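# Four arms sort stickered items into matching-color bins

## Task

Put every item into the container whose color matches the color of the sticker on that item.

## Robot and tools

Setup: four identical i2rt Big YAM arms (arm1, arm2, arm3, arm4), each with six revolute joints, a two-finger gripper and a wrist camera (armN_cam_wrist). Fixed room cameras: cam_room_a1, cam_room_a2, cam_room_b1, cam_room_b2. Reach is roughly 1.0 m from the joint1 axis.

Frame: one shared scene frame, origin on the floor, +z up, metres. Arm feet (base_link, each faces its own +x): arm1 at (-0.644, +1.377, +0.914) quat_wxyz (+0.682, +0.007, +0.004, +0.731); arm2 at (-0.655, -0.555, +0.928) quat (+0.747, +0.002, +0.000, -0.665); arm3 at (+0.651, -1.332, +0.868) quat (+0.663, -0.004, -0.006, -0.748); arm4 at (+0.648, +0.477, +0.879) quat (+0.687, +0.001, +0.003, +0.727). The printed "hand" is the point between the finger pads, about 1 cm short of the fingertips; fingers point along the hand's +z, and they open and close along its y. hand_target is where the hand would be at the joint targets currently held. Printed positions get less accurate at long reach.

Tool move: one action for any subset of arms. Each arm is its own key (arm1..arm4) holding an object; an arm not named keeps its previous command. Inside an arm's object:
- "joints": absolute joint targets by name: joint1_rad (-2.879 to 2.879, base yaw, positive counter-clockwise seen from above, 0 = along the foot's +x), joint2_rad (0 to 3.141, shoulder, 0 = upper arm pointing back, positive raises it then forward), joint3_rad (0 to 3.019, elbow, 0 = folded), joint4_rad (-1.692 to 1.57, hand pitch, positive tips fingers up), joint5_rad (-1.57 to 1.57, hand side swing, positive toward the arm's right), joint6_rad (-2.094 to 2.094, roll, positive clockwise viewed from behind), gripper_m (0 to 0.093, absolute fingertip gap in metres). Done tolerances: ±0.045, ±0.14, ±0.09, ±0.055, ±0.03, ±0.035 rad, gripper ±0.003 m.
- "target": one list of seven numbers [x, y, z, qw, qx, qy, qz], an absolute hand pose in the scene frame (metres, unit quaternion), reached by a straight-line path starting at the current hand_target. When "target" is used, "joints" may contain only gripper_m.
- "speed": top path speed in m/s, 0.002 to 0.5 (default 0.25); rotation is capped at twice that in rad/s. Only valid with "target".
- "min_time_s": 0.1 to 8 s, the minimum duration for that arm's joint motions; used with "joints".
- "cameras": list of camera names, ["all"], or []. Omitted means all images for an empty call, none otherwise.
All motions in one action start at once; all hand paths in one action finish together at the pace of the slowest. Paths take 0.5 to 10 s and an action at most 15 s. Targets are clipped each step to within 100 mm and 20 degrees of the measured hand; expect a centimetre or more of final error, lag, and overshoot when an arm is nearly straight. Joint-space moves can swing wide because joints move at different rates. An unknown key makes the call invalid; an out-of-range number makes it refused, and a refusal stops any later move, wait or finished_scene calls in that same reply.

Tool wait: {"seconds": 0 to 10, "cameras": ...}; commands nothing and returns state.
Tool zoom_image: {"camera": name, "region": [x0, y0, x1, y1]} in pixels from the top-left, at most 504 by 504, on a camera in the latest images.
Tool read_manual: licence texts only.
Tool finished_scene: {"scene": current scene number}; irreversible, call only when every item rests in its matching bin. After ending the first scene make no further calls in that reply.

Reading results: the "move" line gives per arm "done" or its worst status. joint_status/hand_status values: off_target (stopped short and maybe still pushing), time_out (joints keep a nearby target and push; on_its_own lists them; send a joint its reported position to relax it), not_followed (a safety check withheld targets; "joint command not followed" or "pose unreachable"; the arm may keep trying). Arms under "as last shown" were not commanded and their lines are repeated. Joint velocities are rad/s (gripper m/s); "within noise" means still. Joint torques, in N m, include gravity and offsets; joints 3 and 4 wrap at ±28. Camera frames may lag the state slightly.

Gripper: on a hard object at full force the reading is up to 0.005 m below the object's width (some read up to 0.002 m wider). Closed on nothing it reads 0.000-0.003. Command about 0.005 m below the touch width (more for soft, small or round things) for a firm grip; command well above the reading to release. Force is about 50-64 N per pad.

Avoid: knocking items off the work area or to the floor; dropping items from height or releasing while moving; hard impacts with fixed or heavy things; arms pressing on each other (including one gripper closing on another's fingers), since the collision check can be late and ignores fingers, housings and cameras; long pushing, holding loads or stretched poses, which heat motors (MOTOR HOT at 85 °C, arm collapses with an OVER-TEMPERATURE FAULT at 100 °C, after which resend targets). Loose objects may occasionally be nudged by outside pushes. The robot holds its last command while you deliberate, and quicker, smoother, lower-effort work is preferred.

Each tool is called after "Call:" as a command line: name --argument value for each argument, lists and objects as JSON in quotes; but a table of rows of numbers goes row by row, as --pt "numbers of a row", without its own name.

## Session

Call:
move

Call:
zoom_image --camera "cam_room_b1" --region '[180, 280, 400, 440]'

Call:
zoom_image --camera "cam_room_b2" --region '[280, 280, 440, 400]'

Call:
zoom_image --camera "cam_room_a1" --region '[80, 300, 340, 480]'

Call:
zoom_image --camera "cam_room_a2" --region '[240, 280, 600, 480]'

Scene clock: 0.00 s.
Joint torques (N m): no reading
Motor temperatures (°C): arm1=[21 23 28 23 21 21 21] | arm2=[23 24 26 22 22 20 23] | arm3=[24 23 24 23 24 23 23] | arm4=[22 22 25 22 24 21 24]
Heat: arm1: hottest joint3_rad 28 °C; arm2: hottest joint3_rad 26 °C; arm3: hottest joint1_rad 24 °C; arm4: hottest joint3_rad 25 °C.
Joint velocities: within noise
arm1.joint_positions: joint1_rad=-0.168 joint2_rad=+0.560 joint3_rad=+1.361 joint4_rad=-1.410 joint5_rad=+0.240 joint6_rad=+0.692 gripper_m=+0.09396
arm1.joint_status: not commanded
arm1.hand: x=-0.5739 y=+1.5732 z=+1.4376 quat_wxyz=(-0.303, +0.280, -0.837, -0.359) (m; scene frame)
arm1.hand_target: x=-0.5739 y=+1.5706 z=+1.4504 quat_wxyz=(-0.308, +0.276, -0.832, -0.370) (m; scene frame)
arm1.hand_status: not commanded
arm2.joint_positions: joint1_rad=+0.198 joint2_rad=+0.636 joint3_rad=+1.409 joint4_rad=-1.213 joint5_rad=-0.086 joint6_rad=-0.484 gripper_m=+0.09396
arm2.joint_status: not commanded
arm2.hand: x=-0.5635 y=-0.7948 z=+1.4992 quat_wxyz=(-0.373, -0.297, -0.790, +0.384) (m; scene frame)
arm2.hand_target: x=-0.5645 y=-0.7917 z=+1.5099 quat_wxyz=(-0.379, -0.294, -0.785, +0.392) (m; scene frame)
arm2.hand_status: not commanded
arm3.joint_positions: joint1_rad=+0.130 joint2_rad=+0.649 joint3_rad=+1.447 joint4_rad=-1.615 joint5_rad=+0.075 joint6_rad=+0.392 gripper_m=+0.09396
arm3.joint_status: not commanded
arm3.hand: x=+0.6387 y=-1.5222 z=+1.3768 quat_wxyz=(-0.293, -0.776, -0.507, +0.235) (m; scene frame)
arm3.hand_target: x=+0.6387 y=-1.5210 z=+1.3861 quat_wxyz=(-0.302, -0.772, -0.504, +0.241) (m; scene frame)
arm3.hand_status: not commanded
arm4.joint_positions: joint1_rad=+0.147 joint2_rad=+0.586 joint3_rad=+1.324 joint4_rad=-1.592 joint5_rad=+0.245 joint6_rad=+0.670 gripper_m=+0.09396
arm4.joint_status: not commanded
arm4.hand: x=+0.6543 y=+0.6697 z=+1.3488 quat_wxyz=(-0.224, +0.451, -0.815, -0.287) (m; scene frame)
arm4.hand_target: x=+0.6546 y=+0.6685 z=+1.3591 quat_wxyz=(-0.227, +0.447, -0.812, -0.299) (m; scene frame)
arm4.hand_status: not commanded
pictures: arm1_cam_wrist, arm2_cam_wrist, arm3_cam_wrist, arm4_cam_wrist, cam_room_a1, cam_room_a2, cam_room_b1, cam_room_b2
Images, in order (width x height): arm1_cam_wrist 672x504, arm2_cam_wrist 672x504, arm3_cam_wrist 672x504, arm4_cam_wrist 672x504, cam_room_a1 672x504, cam_room_a2 672x504, cam_room_b1 672x504, cam_room_b2 672x504.

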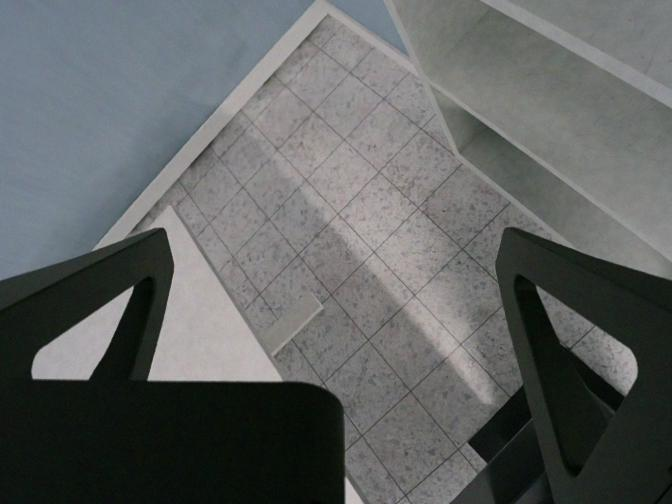

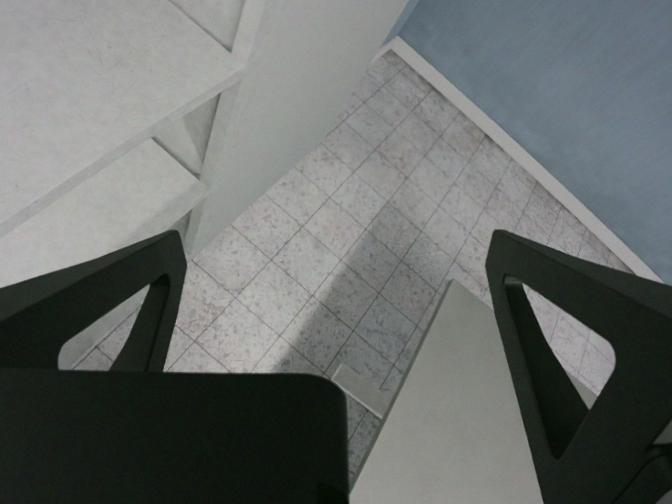

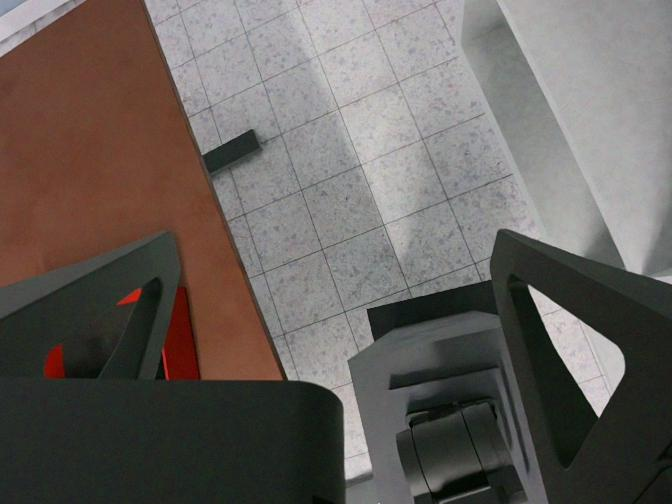

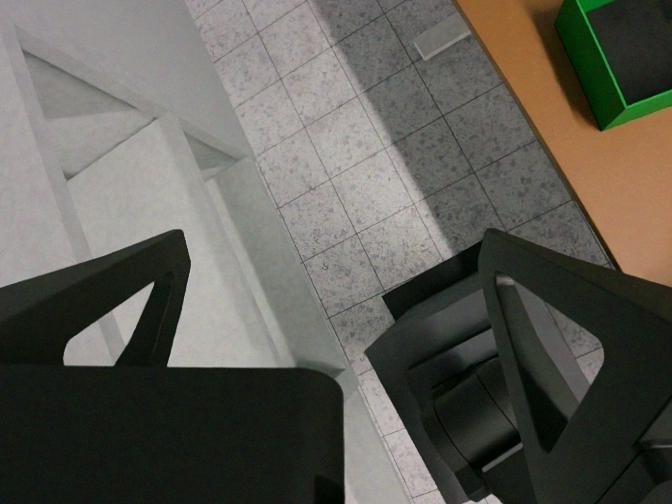

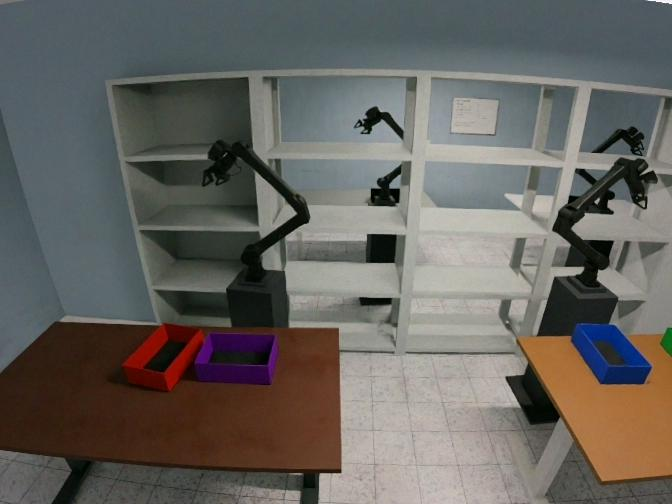

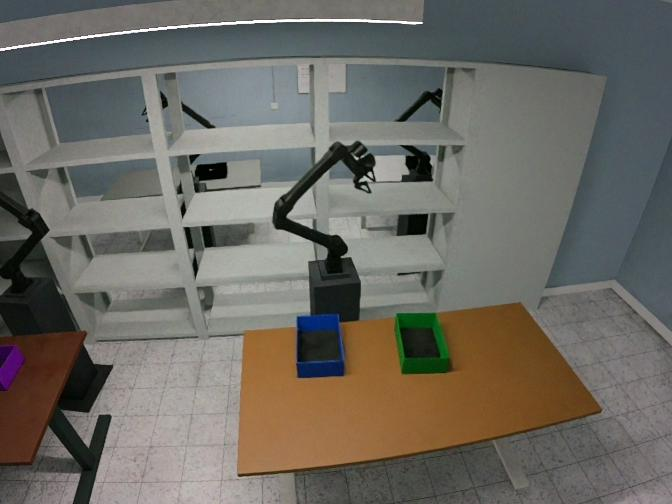

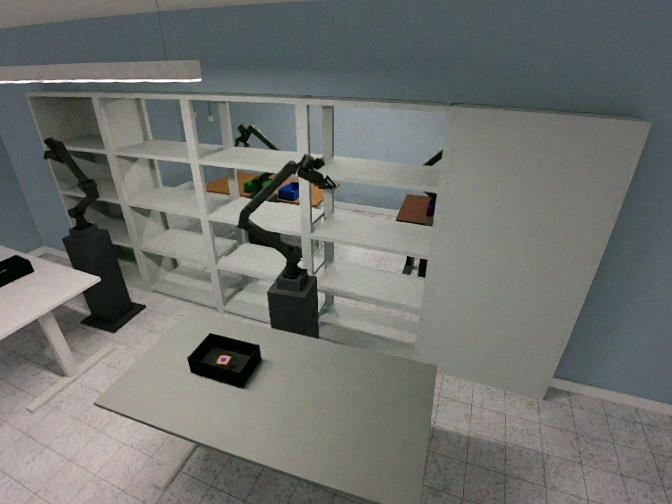

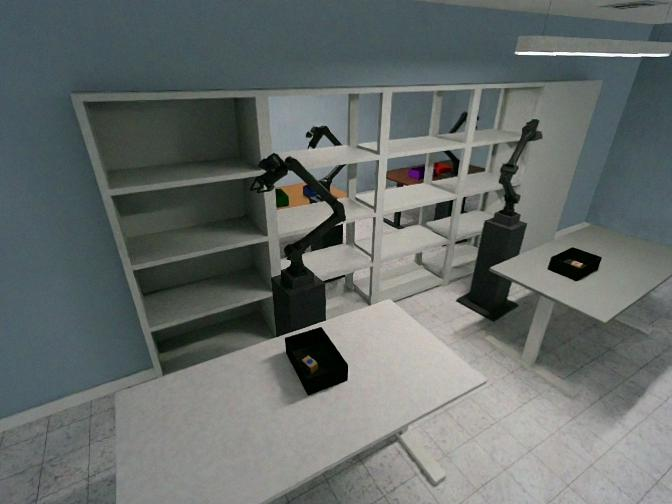

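Scaled by 2.291.

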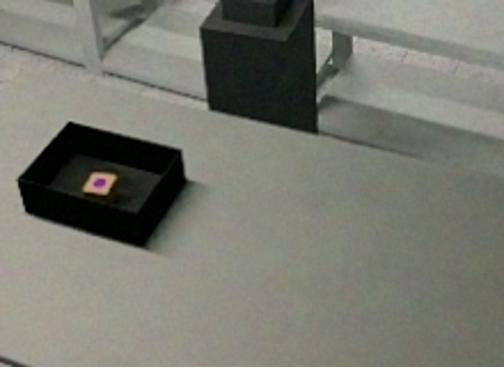

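Scaled by 3.150.

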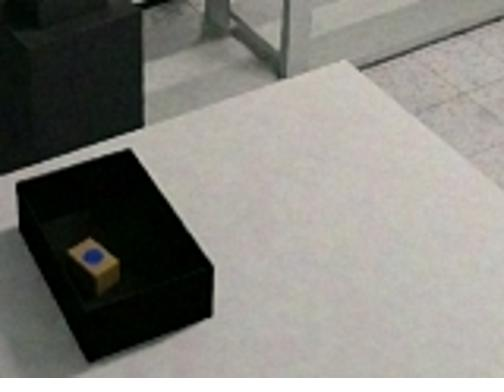

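Scaled by 1.938.

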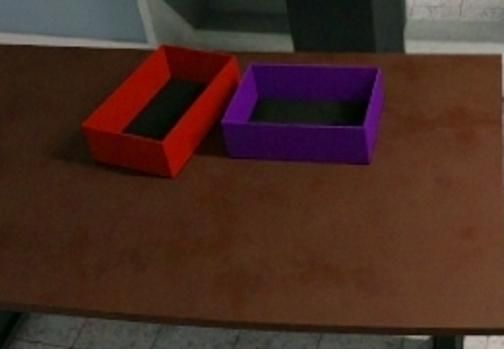

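Scaled by 1.400.

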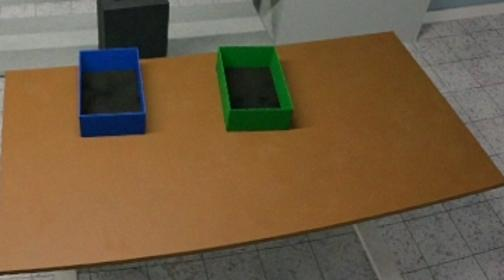

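Call:
move --arm1 '{"joints":{"joint1_rad":1.5,"joint2_rad":0.65,"joint3_rad":1.43,"joint4_rad":-1.5,"joint5_rad":0,"joint6_rad":0},"min_time_s":2.5}' --arm2 '{"joints":{"joint1_rad":-1.5,"joint2_rad":0.65,"joint3_rad":1.43,"joint4_rad":-1.5,"joint5_rad":0,"joint6_rad":0},"min_time_s":2.5}' --arm4 '{"joints":{"joint1_rad":-1.5,"joint2_rad":0.65,"joint3_rad":1.43,"joint4_rad":-1.5,"joint5_rad":0,"joint6_rad":0},"min_time_s":2.5}' --arm3 '{"joints":{"joint1_rad":1.5,"joint2_rad":0.65,"joint3_rad":1.43,"joint4_rad":-1.5,"joint5_rad":0,"joint6_rad":0},"min_time_s":2.5}' --cameras '["arm1_cam_wrist","arm2_cam_wrist","arm3_cam_wrist","arm4_cam_wrist"]'

Scene clock: 12.67 s.
Joint torques (N m): arm1=[-1.26 4.48 13.94 1.1 0 -0.07] | arm2=[0.26 1.44 10.85 1.65 0.11 0.21] | arm3=[1.96 1.67 6.86 2.22 -0.04 -0.12] | arm4=[0.73 2.37 10.48 1.91 -0.06 -0.09]
Motor temperatures (°C): arm1=[21 23 30 23 21 21 21] | arm2=[23 24 28 22 22 20 23] | arm3=[24 23 25 23 24 23 23] | arm4=[22 22 27 22 24 21 24]
Heat: arm1: hottest joint3_rad 30 °C; arm2: hottest joint3_rad 28 °C; arm3: hottest joint3_rad 25 °C; arm4: hottest joint3_rad 27 °C.
move: arm1 done; arm2 done; arm3 done; arm4 done
Joint velocities: within noise
arm1.joint_positions: joint1_rad=+1.494 joint2_rad=+0.640 joint3_rad=+1.375 joint4_rad=-1.489 joint5_rad=+0.001 joint6_rad=+0.009 gripper_m=+0.09398
arm1.joint_status: all done
arm1.hand: x=-0.8588 y=+1.3785 z=+1.4147 quat_wxyz=(-0.002, +0.915, -0.008, -0.404) (m; scene frame)
arm1.hand_target: x=-0.8550 y=+1.3767 z=+1.4363 quat_wxyz=(-0.001, +0.908, +0.000, -0.420) (m; scene frame)
arm1.hand_status: not commanded
arm2.joint_positions: joint1_rad=-1.495 joint2_rad=+0.639 joint3_rad=+1.409 joint4_rad=-1.485 joint5_rad=-0.003 joint6_rad=-0.015 gripper_m=+0.09397
arm2.joint_status: all done
arm2.hand: x=-0.8719 y=-0.5991 z=+1.4419 quat_wxyz=(-0.037, -0.905, -0.096, +0.412) (m; scene frame)
arm2.hand_target: x=-0.8718 y=-0.5974 z=+1.4464 quat_wxyz=(-0.037, -0.907, -0.086, +0.410) (m; scene frame)
arm2.hand_status: not commanded
arm3.joint_positions: joint1_rad=+1.489 joint2_rad=+0.649 joint3_rad=+1.437 joint4_rad=-1.517 joint5_rad=+0.002 joint6_rad=+0.008 gripper_m=+0.09397
arm3.joint_status: all done
arm3.hand: x=+0.8616 y=-1.3686 z=+1.3872 quat_wxyz=(-0.408, -0.094, -0.907, +0.047) (m; scene frame)
arm3.hand_target: x=+0.8657 y=-1.3668 z=+1.3871 quat_wxyz=(-0.412, -0.084, -0.906, +0.046) (m; scene frame)
arm3.hand_status: not commanded
arm4.joint_positions: joint1_rad=-1.497 joint2_rad=+0.639 joint3_rad=+1.385 joint4_rad=-1.518 joint5_rad=+0.004 joint6_rad=+0.015 gripper_m=+0.09396
arm4.joint_status: all done
arm4.hand: x=+0.8650 y=+0.5060 z=+1.3751 quat_wxyz=(-0.386, +0.053, -0.921, -0.025) (m; scene frame)
arm4.hand_target: x=+0.8681 y=+0.5066 z=+1.3970 quat_wxyz=(-0.410, +0.059, -0.910, -0.025) (m; scene frame)
arm4.hand_status: not commanded
pictures: arm1_cam_wrist, arm2_cam_wrist, arm3_cam_wrist, arm4_cam_wrist
Images, in order (width x height): arm1_cam_wrist 672x504, arm2_cam_wrist 672x504, arm3_cam_wrist 672x504, arm4_cam_wrist 672x504.

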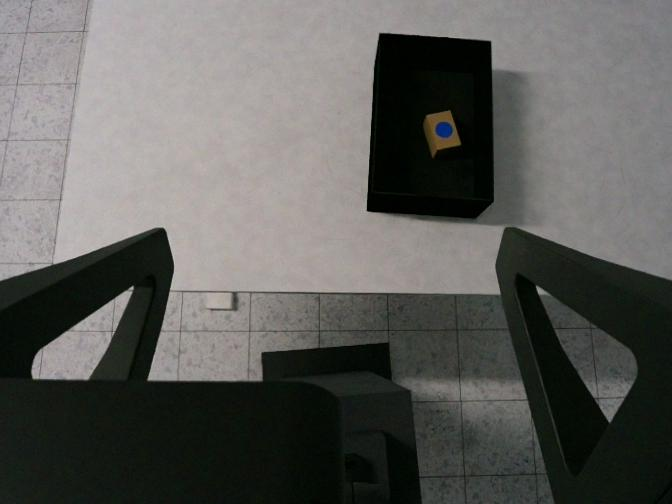

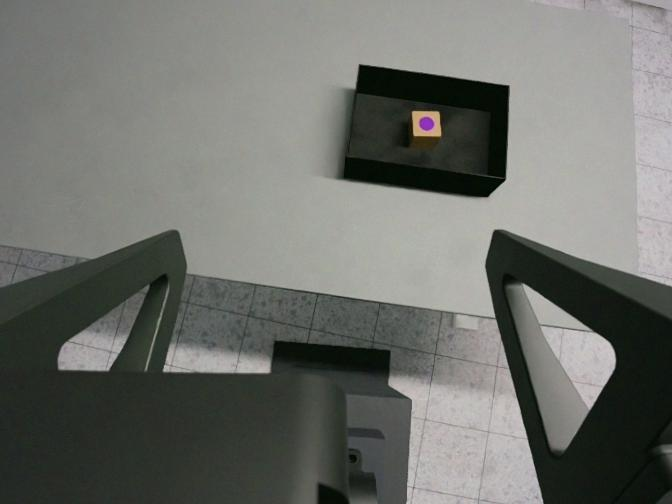

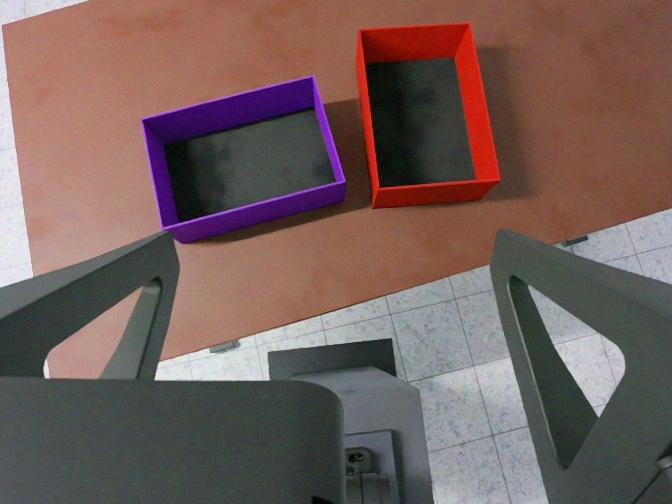

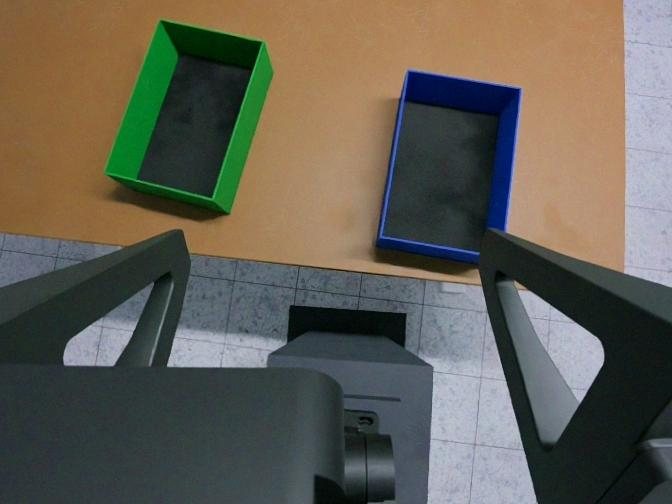

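Call:
move --arm1 '{"target":[-1.17,1.545,1.02,0,0.9914,0.1305,0],"speed":0.3}' --arm2 '{"target":[-1.24,-0.565,1.02,0,0.9945,0.1045,0],"speed":0.3}' --arm3 '{"joints":{"joint1_rad":-1.95,"joint2_rad":0.65,"joint3_rad":1.2,"joint4_rad":-0.9},"min_time_s":4}' --arm4 '{"joints":{"joint1_rad":0.88,"joint2_rad":0.65,"joint3_rad":1.2,"joint4_rad":-0.9},"min_time_s":4}' --cameras '["arm1_cam_wrist","arm2_cam_wrist"]'

Scene clock: 59.10 s.
Joint torques (N m): arm1=[-2.26 -15.85 14.38 0.01 0 -0.06] | arm2=[0.03 -20.66 14.16 0.08 0.13 -0.08] | arm3=[0.44 -0.62 8.36 2.58 -0.02 -0.12] | arm4=[0.73 0.32 8.43 2.21 -0.01 -0.09]
Motor temperatures (°C): arm1=[21 24 35 23 21 21 21] | arm2=[23 24 32 22 22 20 23] | arm3=[24 23 26 23 24 23 23] | arm4=[22 22 32 22 24 21 24]
Heat: arm1: hottest joint3_rad 35 °C; arm2: hottest joint3_rad 32 °C; arm3: hottest joint3_rad 26 °C; arm4: hottest joint3_rad 32 °C.
move: arm1 off_target; arm2 off_target; arm3 done; arm4 done
Joint velocities: within noise
arm1.joint_positions: joint1_rad=+1.206 joint2_rad=+1.878 joint3_rad=+1.468 joint4_rad=-1.234 joint5_rad=+0.001 joint6_rad=-0.559 gripper_m=+0.09398
arm1.joint_status: not commanded
arm1.hand: x=-1.1526 y=+1.5333 z=+0.9941 quat_wxyz=(+0.012, +0.991, +0.131, +0.026) (m; scene frame)
arm1.hand_target: x=-1.1686 y=+1.5445 z=+1.0202 quat_wxyz=(+0.000, +0.991, +0.130, +0.000) (m; scene frame)
arm1.hand_status: off_target (0.033 m and 3.2 deg from the pose sent, 0.529 m and 50.1 deg at the start)
arm2.joint_positions: joint1_rad=-1.663 joint2_rad=+1.931 joint3_rad=+1.565 joint4_rad=-1.238 joint5_rad=-0.006 joint6_rad=-0.178 gripper_m=+0.09397
arm2.joint_status: not commanded
arm2.hand: x=-1.2221 y=-0.5703 z=+1.0031 quat_wxyz=(-0.003, -0.995, -0.101, -0.018) (m; scene frame)
arm2.hand_target: x=-1.2390 y=-0.5648 z=+1.0203 quat_wxyz=(+0.000, -0.995, -0.104, +0.000) (m; scene frame)
arm2.hand_status: off_target (0.025 m and 2.1 deg from the pose sent, 0.561 m and 48.9 deg at the start)
arm3.joint_positions: joint1_rad=-1.940 joint2_rad=+0.649 joint3_rad=+1.207 joint4_rad=-0.918 joint5_rad=+0.001 joint6_rad=+0.007 gripper_m=+0.09400
arm3.joint_status: all done
arm3.hand: x=+0.3703 y=-1.1745 z=+1.3932 quat_wxyz=(+0.131, -0.798, +0.206, +0.550) (m; scene frame)
arm3.hand_target: x=+0.3696 y=-1.1706 z=+1.3934 quat_wxyz=(+0.136, -0.795, +0.206, +0.554) (m; scene frame)
arm3.hand_status: not commanded
arm4.joint_positions: joint1_rad=+0.878 joint2_rad=+0.640 joint3_rad=+1.200 joint4_rad=-0.920 joint5_rad=+0.002 joint6_rad=+0.013 gripper_m=+0.09398
arm4.joint_status: all done
arm4.hand: x=+0.3979 y=+0.6665 z=+1.4065 quat_wxyz=(-0.173, +0.778, -0.264, -0.543) (m; scene frame)
arm4.hand_target: x=+0.3928 y=+0.6693 z=+1.4080 quat_wxyz=(-0.177, +0.778, -0.257, -0.546) (m; scene frame)
arm4.hand_status: not commanded
pictures: arm1_cam_wrist, arm2_cam_wrist
Images, in order (width x height): arm1_cam_wrist 672x504, arm2_cam_wrist 672x504.

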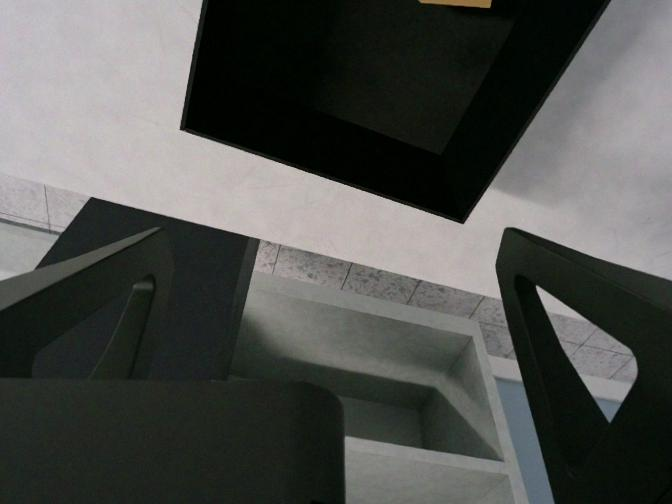

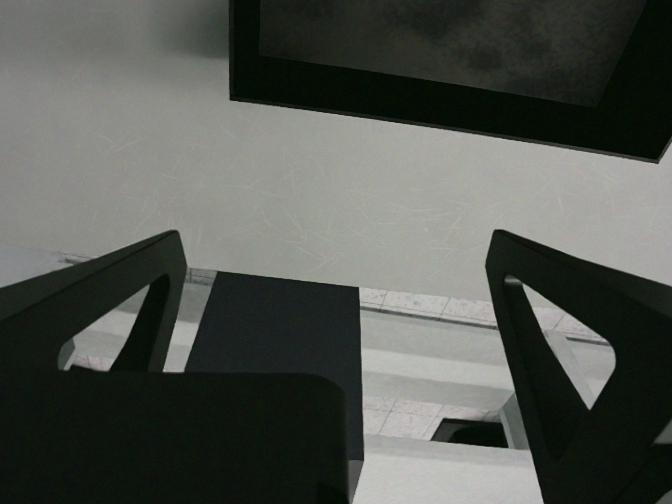

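Call:
move --arm1 '{"target":[-1.212,1.598,0.955,0,0.9914,0.1305,0],"speed":0.25}' --arm2 '{"target":[-1.268,-0.507,0.945,0,0.9945,0.1045,0],"speed":0.25}' --cameras '["arm1_cam_wrist","arm2_cam_wrist"]'

Scene clock: 73.27 s.
Joint torques (N m): arm1=[-1.9 -18.2 14.15 0.54 0.03 -0.08] | arm2=[1.49 -21.42 13.48 0.98 0.01 -0.08] | arm3=[0.56 -0.62 8.36 2.56 -0.01 -0.12] | arm4=[1.44 0.73 8.39 2.25 -0.01 -0.11]
Motor temperatures (°C): arm1=[21 25 37 23 21 21 21] | arm2=[23 25 33 22 22 20 23] | arm3=[24 23 27 23 24 23 23] | arm4=[22 22 32 22 24 21 24]
Heat: arm1: hottest joint3_rad 37 °C; arm2: hottest joint3_rad 33 °C; arm3: hottest joint3_rad 27 °C; arm4: hottest joint3_rad 32 °C.
move: arm1 off_target; arm2 off_target
Joint velocities: within noise
arm1.joint_positions: joint1_rad=+1.131 joint2_rad=+2.077 joint3_rad=+1.607 joint4_rad=-1.185 joint5_rad=+0.003 joint6_rad=-0.622 gripper_m=+0.09398
arm1.joint_status: not commanded
arm1.hand: x=-1.1881 y=+1.5900 z=+0.9317 quat_wxyz=(+0.016, +0.992, +0.125, +0.030) (m; scene frame)
arm1.hand_target: x=-1.2106 y=+1.5974 z=+0.9557 quat_wxyz=(+0.000, +0.991, +0.131, +0.000) (m; scene frame)
arm1.hand_status: off_target (0.034 m and 4.0 deg from the pose sent, 0.096 m and 3.2 deg at the start)
arm2.joint_positions: joint1_rad=-1.775 joint2_rad=+2.074 joint3_rad=+1.598 joint4_rad=-1.144 joint5_rad=-0.005 joint6_rad=-0.273 gripper_m=+0.09397
arm2.joint_status: not commanded
arm2.hand: x=-1.2440 y=-0.5042 z=+0.9339 quat_wxyz=(-0.005, -0.995, -0.093, -0.025) (m; scene frame)
arm2.hand_target: x=-1.2669 y=-0.5071 z=+0.9457 quat_wxyz=(+0.000, -0.995, -0.104, +0.000) (m; scene frame)
arm2.hand_status: off_target (0.027 m and 3.2 deg from the pose sent, 0.097 m and 2.1 deg at the start)
arm3, arm4: as last shown
pictures: arm1_cam_wrist, arm2_cam_wrist
Images, in order (width x height): arm1_cam_wrist 672x504, arm2_cam_wrist 672x504.

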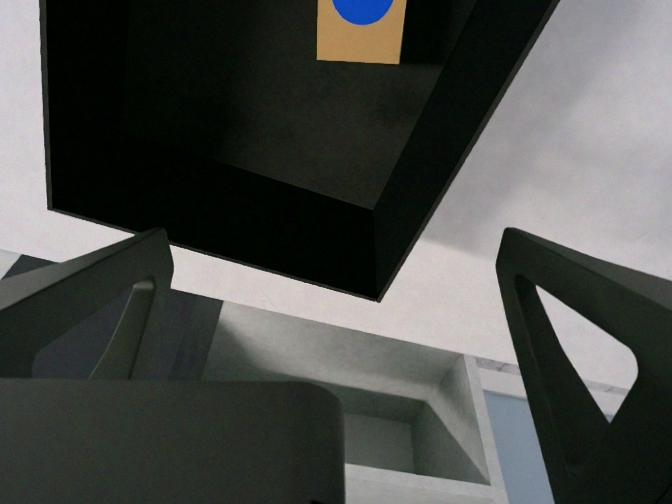

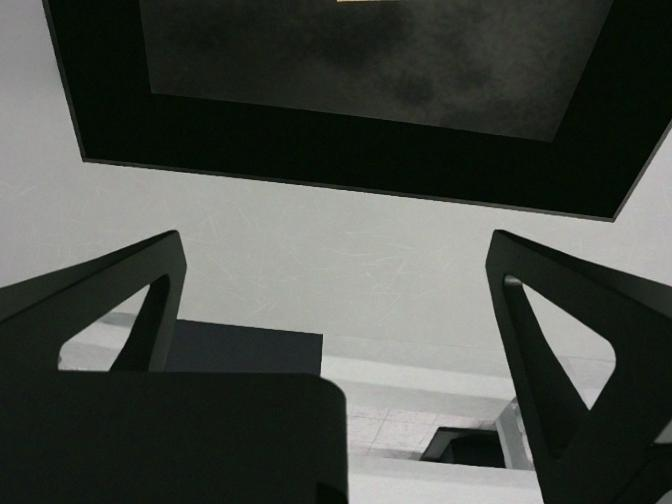

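Call:
move --arm1 '{"target":[-1.213,1.598,0.862,0,0.9914,0.1305,0],"speed":0.2,"joints":{"gripper_m":0.072}}' --arm2 '{"target":[-1.304,-0.5,0.872,0,0.9945,0.1045,0],"speed":0.2}' --cameras '["arm1_cam_wrist","arm2_cam_wrist"]'

Scene clock: 97.70 s.
Joint torques (N m): arm1=[-1.73 -18.78 9.26 0.9 -0.02 -0.05] | arm2=[0.91 -22.95 13.03 0.92 0.03 -0.1] | arm3=[0.62 -0.67 8.35 2.56 -0.01 -0.11] | arm4=[1.55 0.91 8.46 2.14 -0.01 -0.09]
Motor temperatures (°C): arm1=[21 26 38 23 21 21 21] | arm2=[23 27 33 22 22 20 23] | arm3=[24 23 28 23 24 23 23] | arm4=[22 22 33 22 24 21 24]
Heat: arm1: hottest joint3_rad 38 °C; arm2: hottest joint3_rad 33 °C; arm3: hottest joint3_rad 28 °C; arm4: hottest joint3_rad 33 °C.
move: arm1 done; arm2 off_target
Joint velocities: within noise
arm1.joint_positions: joint1_rad=+1.131 joint2_rad=+2.194 joint3_rad=+1.589 joint4_rad=-1.006 joint5_rad=+0.003 joint6_rad=-0.622 gripper_m=+0.07206
arm1.joint_status: all done
arm1.hand: x=-1.2055 y=+1.5965 z=+0.8567 quat_wxyz=(+0.006, +0.992, +0.125, +0.011) (m; scene frame)
arm1.hand_target: x=-1.2129 y=+1.5980 z=+0.8621 quat_wxyz=(+0.000, +0.991, +0.130, +0.000) (m; scene frame)
arm1.hand_status: done (0.009 m and 1.5 deg from the pose sent, 0.074 m and 4.0 deg at the start)
arm2.joint_positions: joint1_rad=-1.775 joint2_rad=+2.249 joint3_rad=+1.708 joint4_rad=-1.072 joint5_rad=-0.005 joint6_rad=-0.279 gripper_m=+0.09397
arm2.joint_status: not commanded
arm2.hand: x=-1.2818 y=-0.5006 z=+0.8654 quat_wxyz=(-0.005, -0.995, -0.096, -0.021) (m; scene frame)
arm2.hand_target: x=-1.3030 y=-0.5000 z=+0.8727 quat_wxyz=(+0.000, -0.995, -0.104, +0.000) (m; scene frame)
arm2.hand_status: off_target (0.023 m and 2.7 deg from the pose sent, 0.086 m and 3.2 deg at the start)
arm3, arm4: as last shown
pictures: arm1_cam_wrist, arm2_cam_wrist
Images, in order (width x height): arm1_cam_wrist 672x504, arm2_cam_wrist 672x504.

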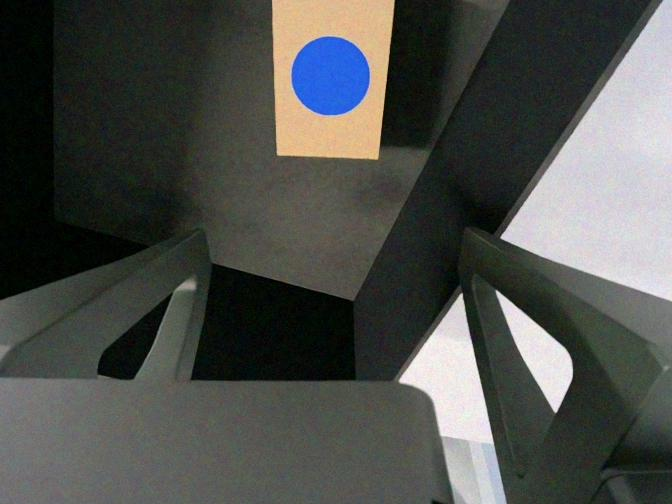

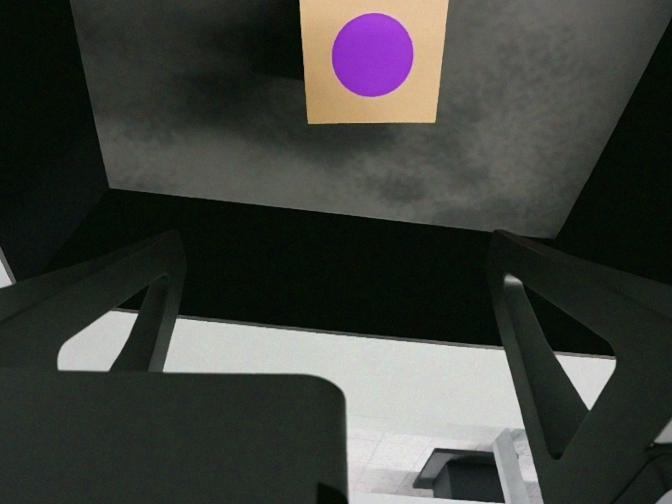

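Call:
move --arm1 '{"target":[-1.223,1.592,0.79,0,0.9914,0.1305,0],"speed":0.15}' --arm2 '{"target":[-1.305,-0.487,0.80,0,0.9945,0.1045,0],"speed":0.15}' --cameras '["arm1_cam_wrist","arm2_cam_wrist"]'

Scene clock: 112.40 s.
Joint torques (N m): arm1=[-0.15 -19.14 9.76 0.83 -0.04 0.1] | arm2=[0.15 -23.18 12.01 1.13 0.02 -0.08] | arm3=[0.38 -0.73 8.35 2.58 -0.02 -0.12] | arm4=[0.97 0.79 8.27 2.15 0 -0.1]
Motor temperatures (°C): arm1=[21 26 36 23 21 21 21] | arm2=[23 27 34 22 22 20 23] | arm3=[24 23 28 23 24 23 23] | arm4=[22 22 33 22 24 21 24]
Heat: arm1: hottest joint3_rad 36 °C; arm2: hottest joint3_rad 34 °C; arm3: hottest joint3_rad 28 °C; arm4: hottest joint3_rad 33 °C.
move: arm1 off_target; arm2 off_target
Joint velocities: within noise
arm1.joint_positions: joint1_rad=+1.139 joint2_rad=+2.322 joint3_rad=+1.589 joint4_rad=-0.892 joint5_rad=+0.003 joint6_rad=-0.622 gripper_m=+0.07206
arm1.joint_status: not commanded
arm1.hand: x=-1.2065 y=+1.5920 z=+0.7810 quat_wxyz=(+0.009, +0.991, +0.129, +0.017) (m; scene frame)
arm1.hand_target: x=-1.2226 y=+1.5918 z=+0.7903 quat_wxyz=(+0.000, +0.991, +0.131, +0.000) (m; scene frame)
arm1.hand_status: off_target (0.019 m and 2.2 deg from the pose sent, 0.069 m and 1.5 deg at the start)
arm2.joint_positions: joint1_rad=-1.784 joint2_rad=+2.359 joint3_rad=+1.710 joint4_rad=-0.961 joint5_rad=-0.005 joint6_rad=-0.298 gripper_m=+0.09397
arm2.joint_status: not commanded
arm2.hand: x=-1.2848 y=-0.4946 z=+0.7978 quat_wxyz=(-0.005, -0.995, -0.101, -0.020) (m; scene frame)
arm2.hand_target: x=-1.3042 y=-0.4871 z=+0.8006 quat_wxyz=(+0.000, -0.995, -0.105, +0.000) (m; scene frame)
arm2.hand_status: off_target (0.022 m and 2.4 deg from the pose sent, 0.071 m and 2.7 deg at the start)
arm3, arm4: as last shown
pictures: arm1_cam_wrist, arm2_cam_wrist
Images, in order (width x height): arm1_cam_wrist 672x504, arm2_cam_wrist 672x504.

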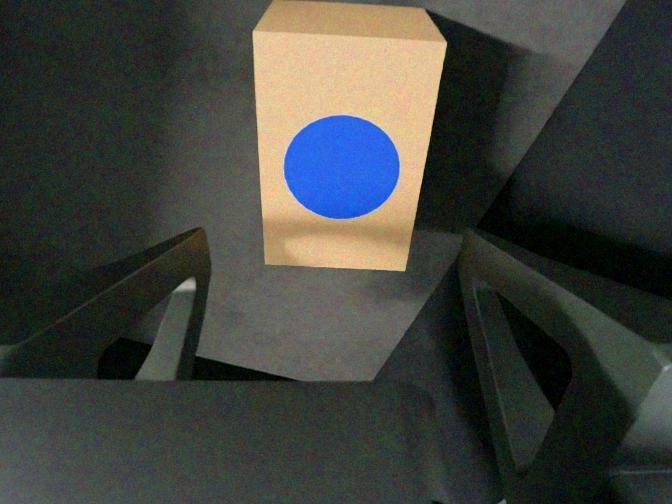

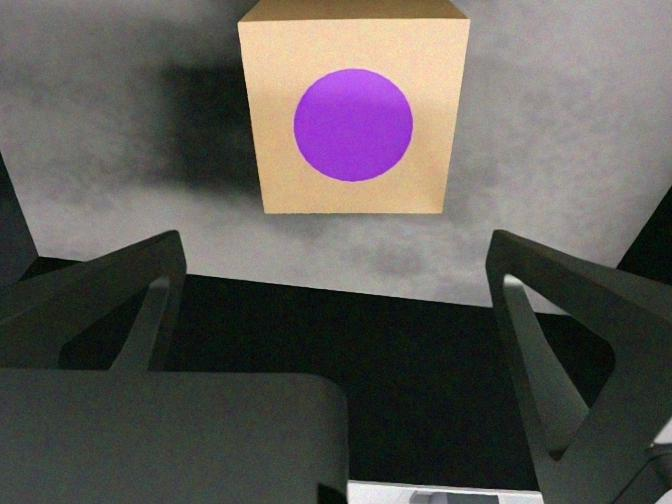

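Call:
move --arm1 '{"target":[-1.222,1.593,0.741,0,0.9914,0.1305,0],"speed":0.12}' --arm2 '{"target":[-1.312,-0.488,0.75,0,0.9945,0.1045,0],"speed":0.12}' --cameras '["arm1_cam_wrist","arm2_cam_wrist"]'

Scene clock: 123.70 s.
Joint torques (N m): arm1=[-1.49 -18.96 10.03 0.88 0.03 0.06] | arm2=[0.21 -23.24 11.79 1.05 0.02 -0.05] | arm3=[0.44 -0.62 8.35 2.58 -0.02 -0.12] | arm4=[1.14 0.67 8.39 2.18 0 -0.08]
Motor temperatures (°C): arm1=[21 27 35 23 21 21 21] | arm2=[23 28 33 22 22 20 23] | arm3=[24 23 28 23 24 23 23] | arm4=[22 22 33 22 24 21 24]
Heat: arm1: hottest joint3_rad 35 °C; arm2: hottest joint3_rad 33 °C; arm3: hottest joint3_rad 28 °C; arm4: hottest joint3_rad 33 °C.
move: arm1 off_target; arm2 off_target
Joint velocities: within noise
arm1.joint_positions: joint1_rad=+1.143 joint2_rad=+2.399 joint3_rad=+1.589 joint4_rad=-0.814 joint5_rad=+0.002 joint6_rad=-0.622 gripper_m=+0.07204
arm1.joint_status: not commanded
arm1.hand: x=-1.2048 y=+1.5882 z=+0.7353 quat_wxyz=(+0.010, +0.991, +0.131, +0.017) (m; scene frame)
arm1.hand_target: x=-1.2216 y=+1.5929 z=+0.7415 quat_wxyz=(+0.000, +0.991, +0.131, +0.000) (m; scene frame)
arm1.hand_status: off_target (0.019 m and 2.2 deg from the pose sent, 0.043 m and 2.2 deg at the start)
arm2.joint_positions: joint1_rad=-1.784 joint2_rad=+2.454 joint3_rad=+1.754 joint4_rad=-0.903 joint5_rad=-0.005 joint6_rad=-0.298 gripper_m=+0.09397
arm2.joint_status: not commanded
arm2.hand: x=-1.2935 y=-0.4936 z=+0.7515 quat_wxyz=(-0.004, -0.995, -0.101, -0.016) (m; scene frame)
arm2.hand_target: x=-1.3112 y=-0.4881 z=+0.7505 quat_wxyz=(+0.000, -0.995, -0.104, +0.000) (m; scene frame)
arm2.hand_status: off_target (0.019 m and 2.0 deg from the pose sent, 0.055 m and 2.4 deg at the start)
arm3, arm4: as last shown
pictures: arm1_cam_wrist, arm2_cam_wrist
Images, in order (width x height): arm1_cam_wrist 672x504, arm2_cam_wrist 672x504.

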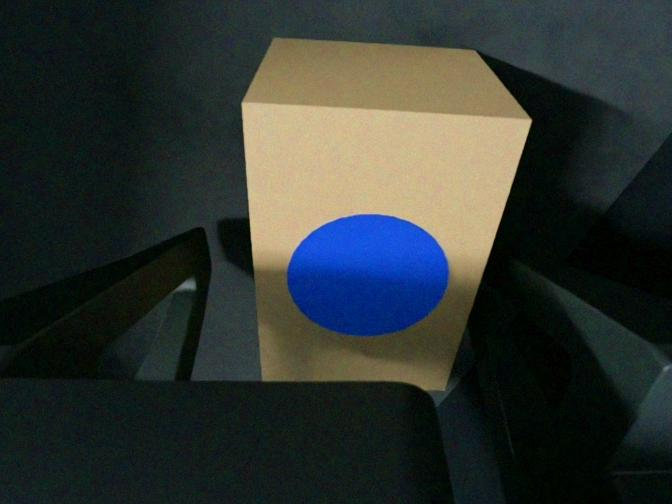

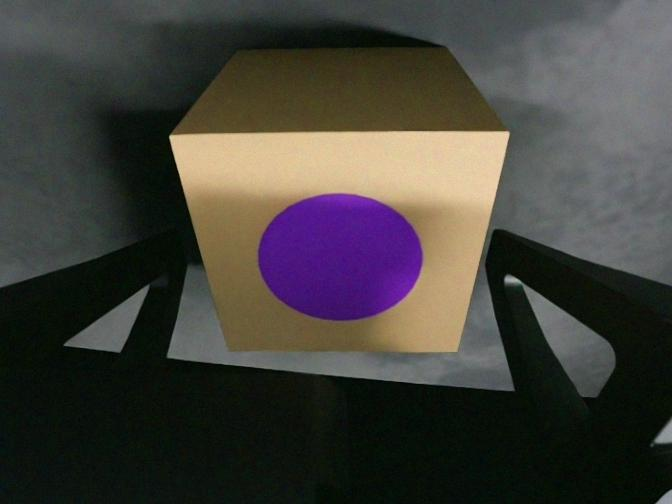

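Call:
move --arm1 '{"joints":{"gripper_m":0.02}}' --arm2 '{"target":[-1.312,-0.488,0.735,0,0.9945,0.1045,0],"speed":0.1}'

Call:
move --arm2 '{"joints":{"gripper_m":0.03}}' --cameras '["arm1_cam_wrist","arm2_cam_wrist"]'

Scene clock: 128.07 s.
Joint torques (N m): arm1=[-1.26 -19.19 9.91 0.77 0.01 0.06] | arm2=[0.32 -22.18 11.86 1.14 0 -0.07] | arm3=[0.44 -0.79 8.38 2.59 -0.01 -0.11] | arm4=[1.03 0.56 8.42 2.21 0.02 -0.09]
Motor temperatures (°C): arm1=[21 27 34 23 21 21 21] | arm2=[23 28 33 22 22 20 23] | arm3=[24 23 28 23 24 23 23] | arm4=[22 22 33 22 24 21 24]
Heat: arm1: hottest joint3_rad 34 °C; arm2: hottest joint3_rad 33 °C; arm3: hottest joint3_rad 28 °C; arm4: hottest joint3_rad 33 °C.
move: arm1 off_target; arm2 off_target
Joint velocities: within noise
arm1.joint_positions: joint1_rad=+1.143 joint2_rad=+2.399 joint3_rad=+1.589 joint4_rad=-0.814 joint5_rad=+0.003 joint6_rad=-0.622 gripper_m=+0.04372
arm1.joint_status: gripper_m off_target (ended at +0.04375, target +0.02000)
arm1.hand: x=-1.2049 y=+1.5884 z=+0.7353 quat_wxyz=(+0.009, +0.991, +0.131, +0.017) (m; scene frame)
arm1.hand_target: x=-1.2216 y=+1.5929 z=+0.7415 quat_wxyz=(+0.000, +0.991, +0.130, +0.000) (m; scene frame)
arm1.hand_status: not commanded
arm2.joint_positions: joint1_rad=-1.784 joint2_rad=+2.468 joint3_rad=+1.760 joint4_rad=-0.885 joint5_rad=-0.005 joint6_rad=-0.298 gripper_m=+0.09397
arm2.joint_status: not commanded
arm2.hand: x=-1.2964 y=-0.4933 z=+0.7442 quat_wxyz=(-0.003, -0.995, -0.101, -0.012) (m; scene frame)
arm2.hand_target: x=-1.3111 y=-0.4882 z=+0.7355 quat_wxyz=(+0.000, -0.995, -0.104, +0.000) (m; scene frame)
arm2.hand_status: off_target (0.019 m and 1.4 deg from the pose sent, 0.025 m and 2.0 deg at the start)
arm3, arm4: as last shown
pictures: none

Scene clock: 128.70 s.
Joint torques (N m): arm1=[-0.91 -18.73 9.72 0.8 0 0.05] | arm2=[0.26 -22.3 11.66 1.11 -0.02 -0.05] | arm3=[0.62 -0.73 8.36 2.56 -0.02 -0.12] | arm4=[0.79 0.73 8.38 2.15 0.02 -0.07]
Motor temperatures (°C): arm1=[21 27 34 23 21 21 21] | arm2=[23 28 33 22 22 20 23] | arm3=[24 23 28 23 24 23 23] | arm4=[22 22 33 22 24 21 24]
Heat: arm1: hottest joint3_rad 34 °C; arm2: hottest joint3_rad 33 °C; arm3: hottest joint3_rad 28 °C; arm4: hottest joint3_rad 33 °C.
move: arm2 off_target
Joint velocities: within noise
arm1, arm3, arm4: as last shown
arm2.joint_positions: joint1_rad=-1.784 joint2_rad=+2.469 joint3_rad=+1.762 joint4_rad=-0.884 joint5_rad=-0.004 joint6_rad=-0.298 gripper_m=+0.05285
arm2.joint_status: gripper_m off_target (ended at +0.05287, target +0.03000)
arm2.hand: x=-1.2975 y=-0.4931 z=+0.7444 quat_wxyz=(-0.003, -0.995, -0.101, -0.011) (m; scene frame)
arm2.hand_target: x=-1.3111 y=-0.4882 z=+0.7355 quat_wxyz=(+0.000, -0.995, -0.104, +0.000) (m; scene frame)
arm2.hand_status: not commanded
pictures: arm1_cam_wrist, arm2_cam_wrist
Images, in order (width x height): arm1_cam_wrist 672x504, arm2_cam_wrist 672x504.

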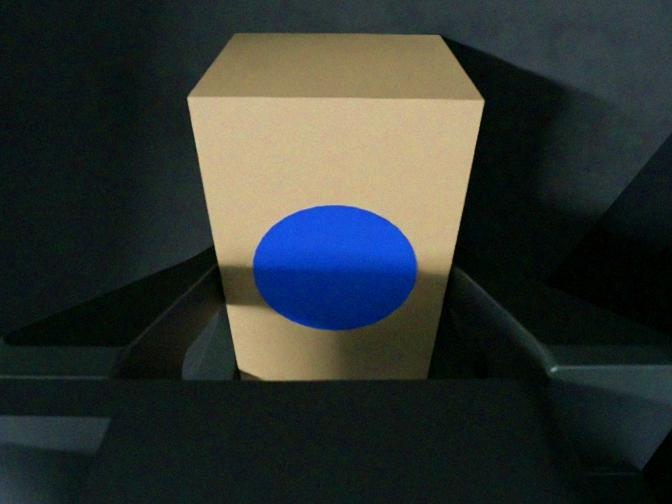

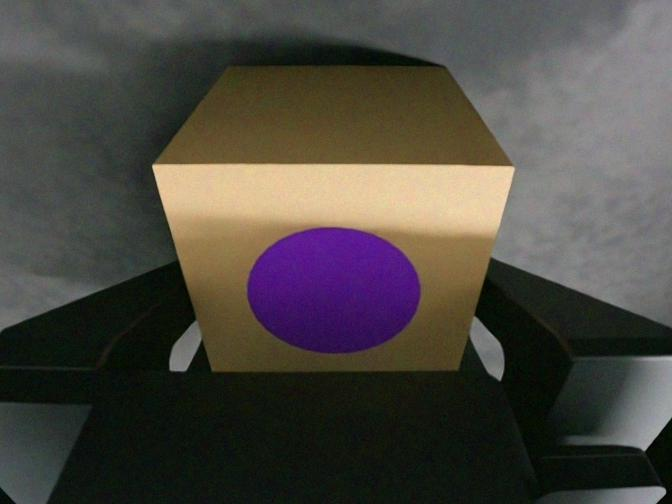

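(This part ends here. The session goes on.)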